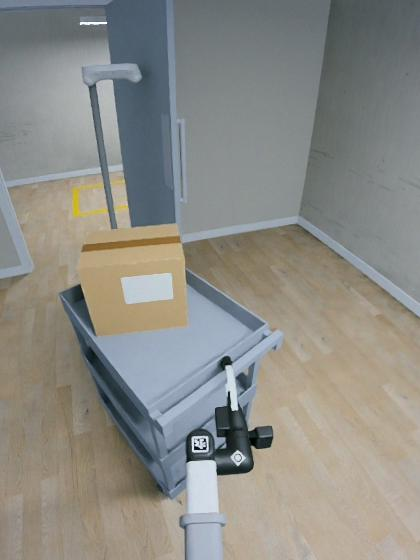

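Call:
move(
  blocking=false,
  cameras=[],
  r2={"base":{"translate_m":0.2,"strafe_m":0.12},"pace":"slow"},
)

Call:
wait(
  seconds=5,
  cameras=["r2_head_camera"],
)

Scene clock: 1134.83 s.
move: r2 moving
r1: as last shown
r1.lidar_m: 0.73 0.33 0.25 - 0.25 0.25 0.55 1.21 1.17 2.78 2.91 0.85
r1.servo_current: wrist_yaw_rad=39(59) wrist_pitch_rad=46(46) wrist_roll_rad=59(59) gripper_m=39(46)
r1.wrist_depth_mm: - 137 - 544 296 194 - / - 138 - 549 303 195 - / 114 138 230 554 301 196 162 / 132 148 - 559 303 197 - / 1921 - - 569 304 197 163 / 1182 1205 193 798 191 198 163 / 842 750 750 143 285 178 -
r2.base_odometry: x=-0.891 y=-1.375 heading=-2.404
r2.turned_by_wheels: -0.001
r2.turned_by_imu: +0.000
r2.base_tilt: forward=-0.7 right=+0.1
r2.lidar_m: 0.46 0.59 3.07 2.58 2.55 2.87 3.07 3.05 2.64 2.21 2.19 0.71
r2.base_status: translate_m moving; strafe_m moving
r2.joint_positions: lift_m=+0.682 arm_m=+0.200 wrist_yaw_rad=-0.001 wrist_pitch_rad=+0.003 wrist_roll_rad=+1.569 gripper_m=-0.019
r2.joint_status: not commanded
r2.measured_speeds: translate_m=+0.047 strafe_m=+0.028 rotate_rad=-0.003 lift_m=+0.000 arm_m=+0.000 wrist_yaw_rad=-0.015 wrist_pitch_rad=+0.000 wrist_roll_rad=+0.000
r2.motor_effort: lift_m=+16(16) arm_m=-4(4) wheel_0=-1(8) wheel_1=+5(9) wheel_2=-12(12)
r2.servo_current: wrist_yaw_rad=39(59) wrist_pitch_rad=39(46) wrist_roll_rad=39(52) gripper_m=52(59)
r2.hand_pose: x=+0.6592 y=-0.0876 z=+0.8595 quat_wxyz=(+0.708, +0.706, +0.001, -0.001) (m; r2's base frame)
r2.wrist_depth_mm: - - - - - 1618 1182 / - - - 309 - 1708 1182 / - - - 249 347 359 359 / - - - 212 291 1708 488 / - - - 187 252 1756 - / - - 185 169 179 - - / - 427 427 - 210 - -
pictures: none
No camera images: "cameras" was empty.

Scene clock: 1137.83 s.
earlier move: r2 done
r1.base_odometry: x=-1.446 y=+1.558 heading=+2.942
r1.turned_by_wheels: +0.000
r1.turned_by_imu: +0.000
r1.base_tilt: forward=-1.6 right=+1.3
r1.lidar_m: 0.51 0.30 0.25 - 0.25 0.25 0.50 1.21 1.19 2.76 2.89 0.58
r1.base_status: not commanded
r1.joint_positions: lift_m=+0.127 arm_m=+0.000 wrist_yaw_rad=+3.092 wrist_pitch_rad=+0.002 wrist_roll_rad=+0.000 gripper_m=+0.056
r1.joint_status: not commanded
r1.measured_speeds: all 0
r1.motor_effort: lift_m=+20(20) arm_m=+5(5) wheel_0=-1(1) wheel_1=+4(4) wheel_2=-1(1)
r1.servo_current: wrist_yaw_rad=46(72) wrist_pitch_rad=46(52) wrist_roll_rad=39(65) gripper_m=46(52)
r1.hand_pose: x=-0.1129 y=+0.1016 z=+0.3046 quat_wxyz=(+0.025, -0.001, +0.000, +1.000) (m; r1's base frame)
r1.wrist_depth_mm: - 137 - 544 298 193 - / - 138 - 549 300 196 - / 114 138 230 559 301 196 161 / 132 148 - 559 304 196 - / 1983 - - 569 306 197 163 / 1205 1160 195 798 191 196 162 / 854 750 750 143 283 178 -
r2.base_odometry: x=-0.954 y=-1.585 heading=-2.404
r2.turned_by_wheels: +0.000
r2.turned_by_imu: +0.000
r2.base_tilt: forward=-0.7 right=+0.1
r2.lidar_m: 0.46 0.55 2.85 2.54 2.52 2.82 3.29 3.27 2.72 2.25 2.23 0.69
r2.base_status: done
r2.joint_positions: lift_m=+0.682 arm_m=+0.200 wrist_yaw_rad=-0.004 wrist_pitch_rad=+0.003 wrist_roll_rad=+1.569 gripper_m=-0.019
r2.joint_status: not commanded
r2.measured_speeds: all 0
r2.motor_effort: lift_m=+16(16) arm_m=-3(4) wheel_0=-6(14) wheel_1=+2(9) wheel_2=-7(16)
r2.servo_current: wrist_yaw_rad=46(65) wrist_pitch_rad=39(46) wrist_roll_rad=52(65) gripper_m=59(65)
r2.hand_pose: x=+0.6589 y=-0.0885 z=+0.8595 quat_wxyz=(+0.708, +0.706, +0.000, -0.002) (m; r2's base frame)
r2.wrist_depth_mm: - - - - - 1708 1182 / - - - 309 - 1576 1205 / - - - 245 342 1499 1118 / - - - 215 285 1756 492 / - - 1281 187 251 - - / - 1336 184 168 181 741 - / - 427 430 - 210 - -
wait: 3.00 of 5 s (r2 has come to rest)
pictures: r2_head_camera
Images, in order (width x height): r2_head_camera 420x560.

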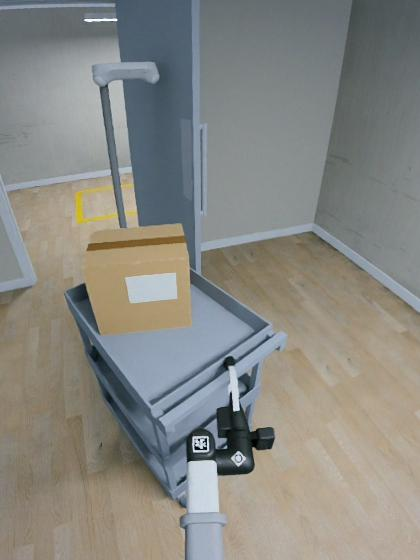

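Call:
move(
  blocking=false,
  cameras=[],
  r2={"base":{"translate_m":-0.05,"strafe_m":0.6},"pace":"slow"},
)

Call:
wait(
  seconds=8,
  cameras=["r2_head_camera"],
)

Call:
move(
  blocking=false,
  cameras=[],
  r2={"base":{"translate_m":-0.5,"strafe_m":0.05},"pace":"slow"},
)

Call:
wait(
  seconds=8,
  cameras=["r2_head_camera"],
)

Scene clock: 1151.50 s.
move: r2 moving
r1: as last shown
r1.base_tilt: forward=-1.6 right=+1.2
r1.lidar_m: 0.50 0.31 0.25 - 0.25 0.27 0.51 1.19 1.19 2.77 2.90 0.59
r1.motor_effort: lift_m=+20(20) arm_m=+4(5) wheel_0=-1(1) wheel_1=+4(4) wheel_2=-1(1)
r1.servo_current: wrist_yaw_rad=52(52) wrist_pitch_rad=39(46) wrist_roll_rad=39(59) gripper_m=39(46)
r1.wrist_depth_mm: - 138 - 549 298 193 - / - 138 - 554 303 195 - / 114 138 231 559 303 196 162 / 132 148 - 564 304 196 - / 1983 - - 569 304 196 163 / 1205 1205 193 798 191 197 163 / 842 759 750 143 285 178 -
r2.base_odometry: x=-0.944 y=-1.595 heading=-2.405
r2.turned_by_wheels: +0.000
r2.turned_by_imu: +0.000
r2.base_tilt: forward=-0.7 right=+0.1
r2.lidar_m: 0.48 0.55 2.84 2.52 2.50 2.81 3.29 3.27 2.73 2.25 2.24 0.71
r2.base_status: translate_m moving; strafe_m moving
r2.joint_positions: lift_m=+0.682 arm_m=+0.200 wrist_yaw_rad=-0.004 wrist_pitch_rad=+0.003 wrist_roll_rad=+1.569 gripper_m=-0.019
r2.joint_status: not commanded
r2.measured_speeds: translate_m=-0.004 strafe_m=+0.054 rotate_rad=-0.001 lift_m=+0.000 arm_m=+0.000 wrist_yaw_rad=+0.000 wrist_pitch_rad=+0.000 wrist_roll_rad=+0.000
r2.motor_effort: lift_m=+16(17) arm_m=-4(4) wheel_0=-15(15) wheel_1=+6(7) wheel_2=+2(6)
r2.servo_current: wrist_yaw_rad=46(59) wrist_pitch_rad=39(46) wrist_roll_rad=39(59) gripper_m=52(59)
r2.hand_pose: x=+0.6589 y=-0.0885 z=+0.8595 quat_wxyz=(+0.708, +0.706, +0.000, -0.002) (m; r2's base frame)
r2.wrist_depth_mm: - - - - - 1708 1182 / - - - 307 - 1576 1205 / - - - 243 340 1499 1138 / - - - 213 285 1708 496 / - - 1281 187 250 - - / - 1255 186 168 180 759 - / - 144 427 - 210 - -
pictures: none
No camera images: "cameras" was empty.

Scene clock: 1158.20 s.
earlier move: r2 done
r1.base_odometry: x=-1.446 y=+1.558 heading=+2.942
r1.turned_by_wheels: +0.000
r1.turned_by_imu: +0.000
r1.base_tilt: forward=-1.6 right=+1.3
r1.lidar_m: 0.55 0.35 0.25 - 0.25 0.25 0.55 1.22 1.18 2.77 0.53 0.51
r1.base_status: not commanded
r1.joint_positions: lift_m=+0.127 arm_m=+0.000 wrist_yaw_rad=+3.092 wrist_pitch_rad=+0.002 wrist_roll_rad=+0.000 gripper_m=+0.056
r1.joint_status: not commanded
r1.measured_speeds: all 0
r1.motor_effort: lift_m=+20(20) arm_m=+5(5) wheel_0=+0(1) wheel_1=+4(4) wheel_2=-1(1)
r1.servo_current: wrist_yaw_rad=39(65) wrist_pitch_rad=52(52) wrist_roll_rad=39(72) gripper_m=46(52)
r1.hand_pose: x=-0.1129 y=+0.1016 z=+0.3046 quat_wxyz=(+0.025, -0.001, +0.000, +1.000) (m; r1's base frame)
r1.wrist_depth_mm: - 137 - 544 297 193 - / - 138 - 554 298 196 - / 114 138 231 554 303 196 162 / 132 148 - 559 304 197 - / 1983 - - 564 304 197 163 / 1182 1182 194 788 190 196 163 / 842 759 750 143 285 177 -
r2.base_odometry: x=-0.514 y=-1.996 heading=-2.404
r2.turned_by_wheels: +0.001
r2.turned_by_imu: +0.000
r2.base_tilt: forward=-0.7 right=+0.0
r2.lidar_m: 0.62 2.41 2.32 1.93 1.93 2.19 3.40 3.41 3.38 2.83 2.82 0.60
r2.base_status: done
r2.joint_positions: lift_m=+0.682 arm_m=+0.200 wrist_yaw_rad=-0.004 wrist_pitch_rad=+0.003 wrist_roll_rad=+1.569 gripper_m=-0.019
r2.joint_status: not commanded
r2.measured_speeds: all 0
r2.motor_effort: lift_m=+16(17) arm_m=-3(4) wheel_0=-6(16) wheel_1=+4(8) wheel_2=+7(9)
r2.servo_current: wrist_yaw_rad=52(65) wrist_pitch_rad=33(46) wrist_roll_rad=33(65) gripper_m=52(65)
r2.hand_pose: x=+0.6589 y=-0.0885 z=+0.8595 quat_wxyz=(+0.708, +0.706, +0.000, -0.002) (m; r2's base frame)
r2.wrist_depth_mm: - - - 139 194 - - / - 504 500 146 201 759 - / - 439 445 150 211 - - / - 1281 496 158 220 831 - / - - 603 166 229 - - / - - 186 172 178 1756 - / - 1863 - - - 1618 480
wait: 6.70 of 8 s (r2 has come to rest)
pictures: r2_head_camera
Images, in order (width x height): r2_head_camera 420x560.

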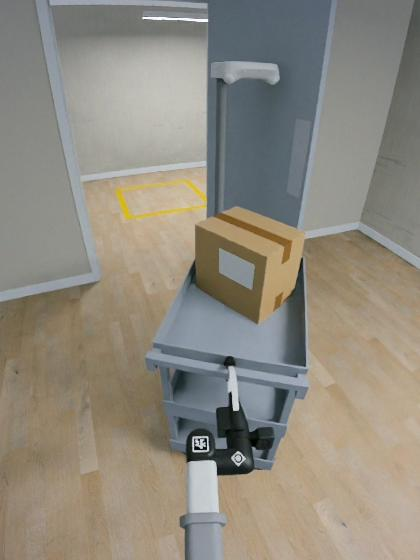

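Scene clock: 1158.70 s.
move: r2 moving
r1: as last shown
r1.lidar_m: 0.57 0.33 0.25 - 0.25 0.25 0.52 1.22 1.18 2.76 0.55 0.52
r1.servo_current: wrist_yaw_rad=46(72) wrist_pitch_rad=39(52) wrist_roll_rad=59(59) gripper_m=39(46)
r1.wrist_depth_mm: - 138 - 544 297 194 - / - 138 - 544 301 195 - / 113 138 230 549 303 196 162 / 132 148 - 554 303 197 - / 1983 - - 569 304 196 163 / 1182 1182 195 798 191 198 163 / 854 759 759 143 283 178 -
r2.base_odometry: x=-0.504 y=-1.988 heading=-2.404
r2.turned_by_wheels: +0.000
r2.turned_by_imu: +0.000
r2.base_tilt: forward=-0.7 right=+0.1
r2.lidar_m: 0.60 2.40 2.33 1.92 1.92 2.19 3.41 3.39 3.45 2.84 2.82 0.61
r2.base_status: translate_m moving; strafe_m moving
r2.joint_positions: lift_m=+0.682 arm_m=+0.200 wrist_yaw_rad=-0.003 wrist_pitch_rad=+0.003 wrist_roll_rad=+1.569 gripper_m=-0.019
r2.joint_status: not commanded
r2.measured_speeds: translate_m=-0.048 strafe_m=+0.005 rotate_rad=+0.003 lift_m=+0.000 arm_m=+0.000 wrist_yaw_rad=+0.007 wrist_pitch_rad=+0.000 wrist_roll_rad=+0.000
r2.motor_effort: lift_m=+16(16) arm_m=-3(4) wheel_0=-5(14) wheel_1=-6(7) wheel_2=+11(12)
r2.servo_current: wrist_yaw_rad=46(52) wrist_pitch_rad=46(46) wrist_roll_rad=39(52) gripper_m=59(65)
r2.hand_pose: x=+0.6591 y=-0.0882 z=+0.8595 quat_wxyz=(+0.708, +0.706, +0.000, -0.002) (m; r2's base frame)
r2.wrist_depth_mm: - - - 138 191 - - / - 492 488 144 200 759 - / - 442 439 149 209 - - / - 1397 512 157 219 842 - / - - 615 165 229 - - / - - 187 174 178 1708 - / - 1863 - - - 1397 473
pictures: none
No camera images: "cameras" was empty.

Scene clock: 1164.50 s.
earlier move: r2 done
r1.base_odometry: x=-1.446 y=+1.558 heading=+2.942
r1.turned_by_wheels: +0.000
r1.turned_by_imu: +0.000
r1.base_tilt: forward=-1.6 right=+1.2
r1.lidar_m: 5.02 0.32 0.25 - 0.25 0.25 0.51 1.24 1.17 2.78 2.92 1.02
r1.base_status: not commanded
r1.joint_positions: lift_m=+0.127 arm_m=+0.000 wrist_yaw_rad=+3.092 wrist_pitch_rad=+0.002 wrist_roll_rad=+0.000 gripper_m=+0.056
r1.joint_status: not commanded
r1.measured_speeds: all 0
r1.motor_effort: lift_m=+20(20) arm_m=+5(5) wheel_0=-1(1) wheel_1=+4(4) wheel_2=-1(1)
r1.servo_current: wrist_yaw_rad=65(72) wrist_pitch_rad=46(52) wrist_roll_rad=39(65) gripper_m=46(52)
r1.hand_pose: x=-0.1129 y=+0.1016 z=+0.3046 quat_wxyz=(+0.025, -0.001, +0.000, +1.000) (m; r1's base frame)
r1.wrist_depth_mm: - 138 - 544 297 193 - / - 138 - 554 301 195 - / 113 138 231 554 301 196 162 / 132 148 - 559 304 196 - / 1983 - - 569 304 197 163 / 1205 1205 193 788 191 197 163 / 842 759 750 143 285 177 -
r2.base_odometry: x=-0.111 y=-1.696 heading=-2.404
r2.turned_by_wheels: +0.001
r2.turned_by_imu: +0.003
r2.base_tilt: forward=-0.7 right=+0.1
r2.lidar_m: 0.61 2.83 2.10 1.73 1.71 1.91 2.98 2.94 3.34 3.03 3.02 0.59
r2.base_status: done
r2.joint_positions: lift_m=+0.682 arm_m=+0.200 wrist_yaw_rad=+0.002 wrist_pitch_rad=+0.003 wrist_roll_rad=+1.569 gripper_m=-0.019
r2.joint_status: not commanded
r2.measured_speeds: all 0
r2.motor_effort: lift_m=+16(17) arm_m=-4(4) wheel_0=-1(14) wheel_1=-4(9) wheel_2=+8(14)
r2.servo_current: wrist_yaw_rad=46(59) wrist_pitch_rad=46(52) wrist_roll_rad=39(65) gripper_m=52(65)
r2.hand_pose: x=+0.6595 y=-0.0867 z=+0.8595 quat_wxyz=(+0.708, +0.706, +0.002, +0.000) (m; r2's base frame)
r2.wrist_depth_mm: - - - 147 202 1576 - / - - 559 151 208 768 - / - 488 449 156 215 - - / - - 484 161 223 - - / - - 569 168 231 - - / - - 186 174 180 - - / - - - - - 530 500
wait: 5.80 of 8 s (r2 has come to rest)
pictures: r2_head_camera
Images, in order (width x height): r2_head_camera 420x560.

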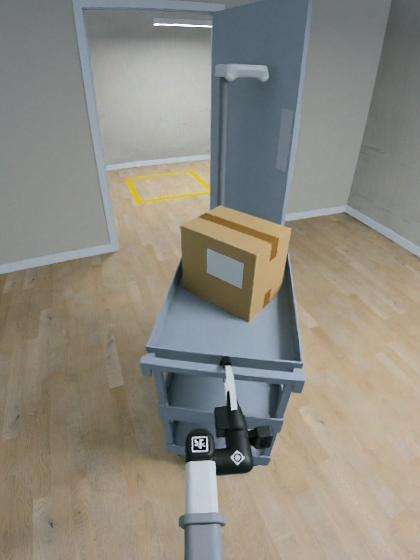

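Call:
move(
  blocking=false,
  cameras=[],
  r2={"base":{"translate_m":0.0,"strafe_m":-0.45},"pace":"slow"},
)

Call:
wait(
  seconds=7,
  cameras=[],
)

Call:
move(
  blocking=false,
  cameras=[],
  r2={"base":{"translate_m":0.25,"strafe_m":0.1},"pace":"slow"},
)

Call:
wait(
  seconds=5,
  cameras=["r2_head_camera"],
)

Scene clock: 1171.60 s.
move: r2 moving
r1: as last shown
r1.lidar_m: 5.02 0.34 0.25 - 0.25 0.25 0.54 1.24 1.19 2.77 2.93 1.03
r1.motor_effort: lift_m=+20(20) arm_m=+5(5) wheel_0=+0(1) wheel_1=+4(4) wheel_2=-1(1)
r1.servo_current: wrist_yaw_rad=46(52) wrist_pitch_rad=46(46) wrist_roll_rad=46(65) gripper_m=46(46)
r1.wrist_depth_mm: - 138 - 544 297 193 - / - 138 - 549 300 195 - / 113 138 231 549 300 195 162 / 132 148 - 564 304 196 - / 1983 - - 559 304 197 163 / 1182 1182 194 798 191 196 163 / 842 759 750 143 283 178 -
r2.base_odometry: x=-0.120 y=-1.686 heading=-2.403
r2.turned_by_wheels: +0.001
r2.turned_by_imu: +0.001
r2.base_tilt: forward=-0.7 right=+0.1
r2.lidar_m: 0.62 2.85 2.12 1.74 1.73 1.95 2.97 2.95 3.30 3.03 2.99 0.60
r2.base_status: translate_m moving; strafe_m moving
r2.joint_positions: lift_m=+0.682 arm_m=+0.200 wrist_yaw_rad=+0.004 wrist_pitch_rad=+0.003 wrist_roll_rad=+1.569 gripper_m=-0.019
r2.joint_status: not commanded
r2.measured_speeds: translate_m=+0.000 strafe_m=-0.056 rotate_rad=-0.001 lift_m=+0.000 arm_m=+0.000 wrist_yaw_rad=+0.000 wrist_pitch_rad=+0.000 wrist_roll_rad=+0.000
r2.motor_effort: lift_m=+16(16) arm_m=-3(4) wheel_0=+16(16) wheel_1=-7(8) wheel_2=-1(7)
r2.servo_current: wrist_yaw_rad=46(59) wrist_pitch_rad=39(46) wrist_roll_rad=52(52) gripper_m=59(59)
r2.hand_pose: x=+0.6597 y=-0.0862 z=+0.8595 quat_wxyz=(+0.708, +0.706, +0.003, +0.000) (m; r2's base frame)
r2.wrist_depth_mm: - - - 148 204 1576 - / - - 564 152 209 759 - / - 496 452 156 216 - - / - - 484 162 224 - - / - - 559 168 231 - - / - - 188 174 179 - - / - - - - - 539 484
pictures: none
No camera images: "cameras" was empty.

Scene clock: 1176.73 s.
earlier move: r2 done
r1.base_odometry: x=-1.446 y=+1.558 heading=+2.942
r1.turned_by_wheels: +0.000
r1.turned_by_imu: +0.000
r1.base_tilt: forward=-1.6 right=+1.3
r1.lidar_m: 1.11 0.34 0.25 - 0.25 0.25 0.53 1.23 1.20 2.78 2.93 1.02
r1.base_status: not commanded
r1.joint_positions: lift_m=+0.127 arm_m=+0.000 wrist_yaw_rad=+3.092 wrist_pitch_rad=+0.002 wrist_roll_rad=+0.000 gripper_m=+0.056
r1.joint_status: not commanded
r1.measured_speeds: all 0
r1.motor_effort: lift_m=+20(20) arm_m=+5(5) wheel_0=-1(1) wheel_1=+4(4) wheel_2=-1(1)
r1.servo_current: wrist_yaw_rad=39(78) wrist_pitch_rad=39(52) wrist_roll_rad=39(72) gripper_m=46(52)
r1.hand_pose: x=-0.1129 y=+0.1016 z=+0.3046 quat_wxyz=(+0.025, -0.001, +0.000, +1.000) (m; r1's base frame)
r1.wrist_depth_mm: - 137 - 544 298 193 - / - 138 - 549 300 196 - / 113 138 230 549 303 195 161 / 132 148 - 559 303 196 - / 1983 - - 569 306 197 163 / 1160 1182 193 798 191 197 163 / 842 759 759 143 283 178 -
r2.base_odometry: x=-0.413 y=-1.364 heading=-2.403
r2.turned_by_wheels: +0.000
r2.turned_by_imu: +0.002
r2.base_tilt: forward=-0.7 right=+0.1
r2.lidar_m: 0.50 0.58 2.60 2.16 2.14 2.37 2.84 2.78 3.13 2.61 2.61 0.70
r2.base_status: done
r2.joint_positions: lift_m=+0.682 arm_m=+0.200 wrist_yaw_rad=+0.004 wrist_pitch_rad=+0.003 wrist_roll_rad=+1.569 gripper_m=-0.019
r2.joint_status: not commanded
r2.measured_speeds: all 0
r2.motor_effort: lift_m=+16(17) arm_m=-3(4) wheel_0=+7(16) wheel_1=-4(8) wheel_2=+0(7)
r2.servo_current: wrist_yaw_rad=59(65) wrist_pitch_rad=33(52) wrist_roll_rad=52(59) gripper_m=59(65)
r2.hand_pose: x=+0.6597 y=-0.0862 z=+0.8595 quat_wxyz=(+0.708, +0.706, +0.003, +0.000) (m; r2's base frame)
r2.wrist_depth_mm: - - - 278 - 1661 1182 / - - - 298 327 338 334 / - - - 226 296 1708 1281 / - - - 206 267 1618 530 / - - - 190 246 778 - / - - 187 173 179 - - / - - 452 - 216 - -
wait: 5.13 of 7 s (r2 has come to rest)
pictures: none
No camera images: "cameras" was empty.

Scene clock: 1177.23 s.
move: r2 moving
r1: as last shown
r1.base_tilt: forward=-1.6 right=+1.2
r1.lidar_m: 1.12 0.33 0.25 - 0.25 0.26 0.55 1.24 1.19 2.78 2.92 1.00
r1.motor_effort: lift_m=+20(20) arm_m=+5(5) wheel_0=+0(1) wheel_1=+4(4) wheel_2=-1(1)
r1.servo_current: wrist_yaw_rad=33(65) wrist_pitch_rad=46(46) wrist_roll_rad=59(65) gripper_m=39(52)
r1.wrist_depth_mm: - 138 - 539 296 193 - / - 138 - 554 303 196 - / 113 138 230 559 301 195 162 / 132 148 - 559 303 197 - / - - - 569 304 196 163 / 1182 1182 195 788 191 197 163 / 842 750 759 143 283 178 -
r2.base_odometry: x=-0.419 y=-1.375 heading=-2.404
r2.turned_by_wheels: +0.000
r2.turned_by_imu: +0.000
r2.base_tilt: forward=-0.7 right=+0.1
r2.lidar_m: 0.50 0.59 2.60 2.15 2.14 2.40 2.82 2.83 3.13 2.62 2.60 0.68
r2.base_status: translate_m moving; strafe_m moving
r2.joint_positions: lift_m=+0.682 arm_m=+0.200 wrist_yaw_rad=-0.001 wrist_pitch_rad=+0.003 wrist_roll_rad=+1.569 gripper_m=-0.019
r2.joint_status: not commanded
r2.measured_speeds: translate_m=+0.049 strafe_m=+0.020 rotate_rad=-0.005 lift_m=+0.000 arm_m=+0.000 wrist_yaw_rad=-0.021 wrist_pitch_rad=+0.000 wrist_roll_rad=+0.000
r2.motor_effort: lift_m=+16(16) arm_m=-3(4) wheel_0=+8(10) wheel_1=+8(9) wheel_2=-14(14)
r2.servo_current: wrist_yaw_rad=52(65) wrist_pitch_rad=39(46) wrist_roll_rad=59(59) gripper_m=52(65)
r2.hand_pose: x=+0.6592 y=-0.0878 z=+0.8595 quat_wxyz=(+0.708, +0.706, +0.001, -0.002) (m; r2's base frame)
r2.wrist_depth_mm: - - - 282 - 1661 1160 / - - - 298 334 338 336 / - - - 283 301 1618 1182 / - - - 206 268 1618 525 / - - - 189 244 768 - / - - 187 172 178 - - / - 439 442 - - - -
pictures: none
No camera images: "cameras" was empty.

Scene clock: 1180.63 s.
earlier move: r2 done
r1.base_odometry: x=-1.446 y=+1.558 heading=+2.942
r1.turned_by_wheels: +0.000
r1.turned_by_imu: +0.000
r1.base_tilt: forward=-1.6 right=+1.3
r1.lidar_m: 0.99 0.34 0.25 - 0.25 0.25 0.51 1.23 1.18 2.74 2.93 0.77
r1.base_status: not commanded
r1.joint_positions: lift_m=+0.127 arm_m=+0.000 wrist_yaw_rad=+3.092 wrist_pitch_rad=+0.002 wrist_roll_rad=+0.000 gripper_m=+0.056
r1.joint_status: not commanded
r1.measured_speeds: all 0
r1.motor_effort: lift_m=+20(20) arm_m=+5(5) wheel_0=+0(1) wheel_1=+4(4) wheel_2=-1(1)
r1.servo_current: wrist_yaw_rad=33(72) wrist_pitch_rad=39(52) wrist_roll_rad=52(78) gripper_m=46(52)
r1.hand_pose: x=-0.1129 y=+0.1016 z=+0.3046 quat_wxyz=(+0.025, -0.001, +0.000, +1.000) (m; r1's base frame)
r1.wrist_depth_mm: - 137 - 544 297 195 - / - 138 - 554 300 195 - / 113 138 231 559 303 196 162 / 132 148 - 559 306 196 - / 1983 - - 569 307 197 162 / 1229 1182 193 788 191 197 163 / 842 759 759 143 283 178 -
r2.base_odometry: x=-0.531 y=-1.606 heading=-2.404
r2.turned_by_wheels: +0.000
r2.turned_by_imu: -0.001
r2.base_tilt: forward=-0.7 right=+0.1
r2.lidar_m: 0.50 0.62 2.58 2.15 2.12 2.37 3.08 3.08 3.13 2.64 2.61 0.67
r2.base_status: done
r2.joint_positions: lift_m=+0.682 arm_m=+0.200 wrist_yaw_rad=-0.004 wrist_pitch_rad=+0.003 wrist_roll_rad=+1.569 gripper_m=-0.019
r2.joint_status: not commanded
r2.measured_speeds: all 0
r2.motor_effort: lift_m=+16(16) arm_m=-4(4) wheel_0=+1(10) wheel_1=+3(9) wheel_2=-7(16)
r2.servo_current: wrist_yaw_rad=52(72) wrist_pitch_rad=39(46) wrist_roll_rad=46(65) gripper_m=59(65)
r2.hand_pose: x=+0.6589 y=-0.0886 z=+0.8595 quat_wxyz=(+0.708, +0.706, +0.000, -0.002) (m; r2's base frame)
r2.wrist_depth_mm: - - - 274 - 1661 1160 / - - - 300 327 332 334 / - - - 223 294 1661 1255 / - - - 204 265 1537 535 / - - - 188 245 831 - / - 504 188 172 178 - - / - - 452 - 214 - -
wait: 3.40 of 5 s (r2 has come to rest)
pictures: r2_head_camera
Images, in order (width x height): r2_head_camera 420x560.

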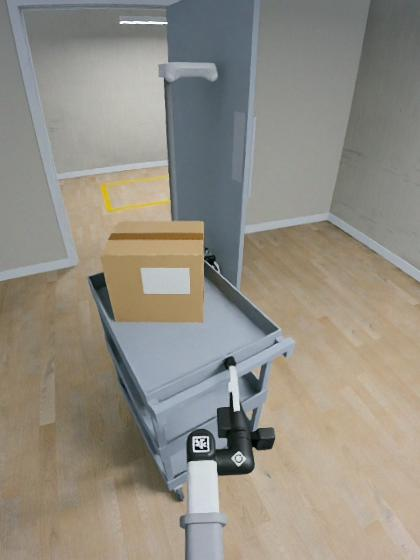

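Call:
move(
  blocking=false,
  cameras=[],
  r2={"base":{"translate_m":0.2,"strafe_m":0.09},"pace":"slow"},
)

Call:
wait(
  seconds=5,
  cameras=["r2_head_camera"],
)

Scene clock: 1192.93 s.
move: r2 moving
r1: as last shown
r1.lidar_m: 0.93 0.33 0.25 - 0.25 0.26 0.55 1.23 1.16 2.78 2.90 0.74
r1.servo_current: wrist_yaw_rad=65(72) wrist_pitch_rad=46(52) wrist_roll_rad=59(59) gripper_m=33(52)
r1.wrist_depth_mm: - 137 - 549 296 193 - / - 138 - 549 301 195 - / 113 138 230 554 301 196 162 / 132 148 - 554 303 196 - / 1921 - - 569 306 197 163 / 1182 1255 194 788 191 196 163 / 842 759 759 143 283 179 -
r2.base_odometry: x=-0.537 y=-1.618 heading=-2.404
r2.turned_by_wheels: -0.001
r2.turned_by_imu: +0.000
r2.base_tilt: forward=-0.7 right=+0.1
r2.lidar_m: 0.49 0.60 2.58 2.15 2.13 2.39 3.12 3.09 3.16 2.61 2.61 0.67
r2.base_status: translate_m moving; strafe_m moving
r2.joint_positions: lift_m=+0.682 arm_m=+0.200 wrist_yaw_rad=-0.004 wrist_pitch_rad=+0.003 wrist_roll_rad=+1.569 gripper_m=-0.019
r2.joint_status: not commanded
r2.measured_speeds: translate_m=+0.049 strafe_m=+0.022 rotate_rad=+0.001 lift_m=+0.000 arm_m=+0.000 wrist_yaw_rad=+0.000 wrist_pitch_rad=+0.000 wrist_roll_rad=+0.000
r2.motor_effort: lift_m=+16(16) arm_m=-3(4) wheel_0=+1(3) wheel_1=+4(7) wheel_2=-14(15)
r2.servo_current: wrist_yaw_rad=52(59) wrist_pitch_rad=39(46) wrist_roll_rad=52(52) gripper_m=52(59)
r2.hand_pose: x=+0.6589 y=-0.0886 z=+0.8595 quat_wxyz=(+0.708, +0.706, +0.000, -0.002) (m; r2's base frame)
r2.wrist_depth_mm: - - - 276 - 1708 1182 / - - - 300 327 332 334 / - - - 224 294 1756 1255 / - - - 201 265 1464 535 / - - - 188 245 778 - / - 504 189 171 180 - - / - - 452 - 215 - -
pictures: none
No camera images: "cameras" was empty.

Scene clock: 1195.83 s.
earlier move: r2 done
r1.base_odometry: x=-1.446 y=+1.558 heading=+2.942
r1.turned_by_wheels: +0.000
r1.turned_by_imu: +0.000
r1.base_tilt: forward=-1.6 right=+1.3
r1.lidar_m: 0.96 0.34 0.25 - 0.25 0.25 0.52 1.21 1.17 2.76 0.73 0.59
r1.base_status: not commanded
r1.joint_positions: lift_m=+0.127 arm_m=+0.000 wrist_yaw_rad=+3.092 wrist_pitch_rad=+0.002 wrist_roll_rad=+0.000 gripper_m=+0.056
r1.joint_status: not commanded
r1.measured_speeds: all 0
r1.motor_effort: lift_m=+20(20) arm_m=+5(5) wheel_0=+0(1) wheel_1=+4(4) wheel_2=-1(1)
r1.servo_current: wrist_yaw_rad=33(72) wrist_pitch_rad=46(52) wrist_roll_rad=59(65) gripper_m=33(52)
r1.hand_pose: x=-0.1129 y=+0.1016 z=+0.3046 quat_wxyz=(+0.025, -0.001, +0.000, +1.000) (m; r1's base frame)
r1.wrist_depth_mm: - 137 - 549 297 193 - / - 138 - 544 300 196 - / 114 138 231 554 301 196 162 / 132 148 - 559 306 196 - / 1983 - - 569 306 197 162 / 1205 1229 194 788 190 197 163 / 854 741 759 143 283 178 -
r2.base_odometry: x=-0.618 y=-1.807 heading=-2.404
r2.turned_by_wheels: +0.000
r2.turned_by_imu: +0.000
r2.base_tilt: forward=-0.6 right=+0.1
r2.lidar_m: 0.49 0.59 2.54 2.13 2.12 2.37 3.28 3.30 3.19 2.66 2.65 0.68
r2.base_status: done
r2.joint_positions: lift_m=+0.682 arm_m=+0.200 wrist_yaw_rad=-0.005 wrist_pitch_rad=+0.003 wrist_roll_rad=+1.569 gripper_m=-0.019
r2.joint_status: not commanded
r2.measured_speeds: all 0
r2.motor_effort: lift_m=+16(16) arm_m=-3(4) wheel_0=+1(6) wheel_1=+3(7) wheel_2=-6(15)
r2.servo_current: wrist_yaw_rad=46(72) wrist_pitch_rad=46(46) wrist_roll_rad=52(59) gripper_m=65(65)
r2.hand_pose: x=+0.6589 y=-0.0888 z=+0.8595 quat_wxyz=(+0.708, +0.706, -0.001, -0.003) (m; r2's base frame)
r2.wrist_depth_mm: - - - 281 - 1661 1160 / - - - 300 332 340 338 / - - 1336 227 291 - 1182 / - - - 203 271 1281 535 / - - - 189 245 788 - / - - 187 172 181 - - / - 449 442 - 213 - -
wait: 2.90 of 5 s (r2 has come to rest)
pictures: r2_head_camera
Images, in order (width x height): r2_head_camera 420x560.

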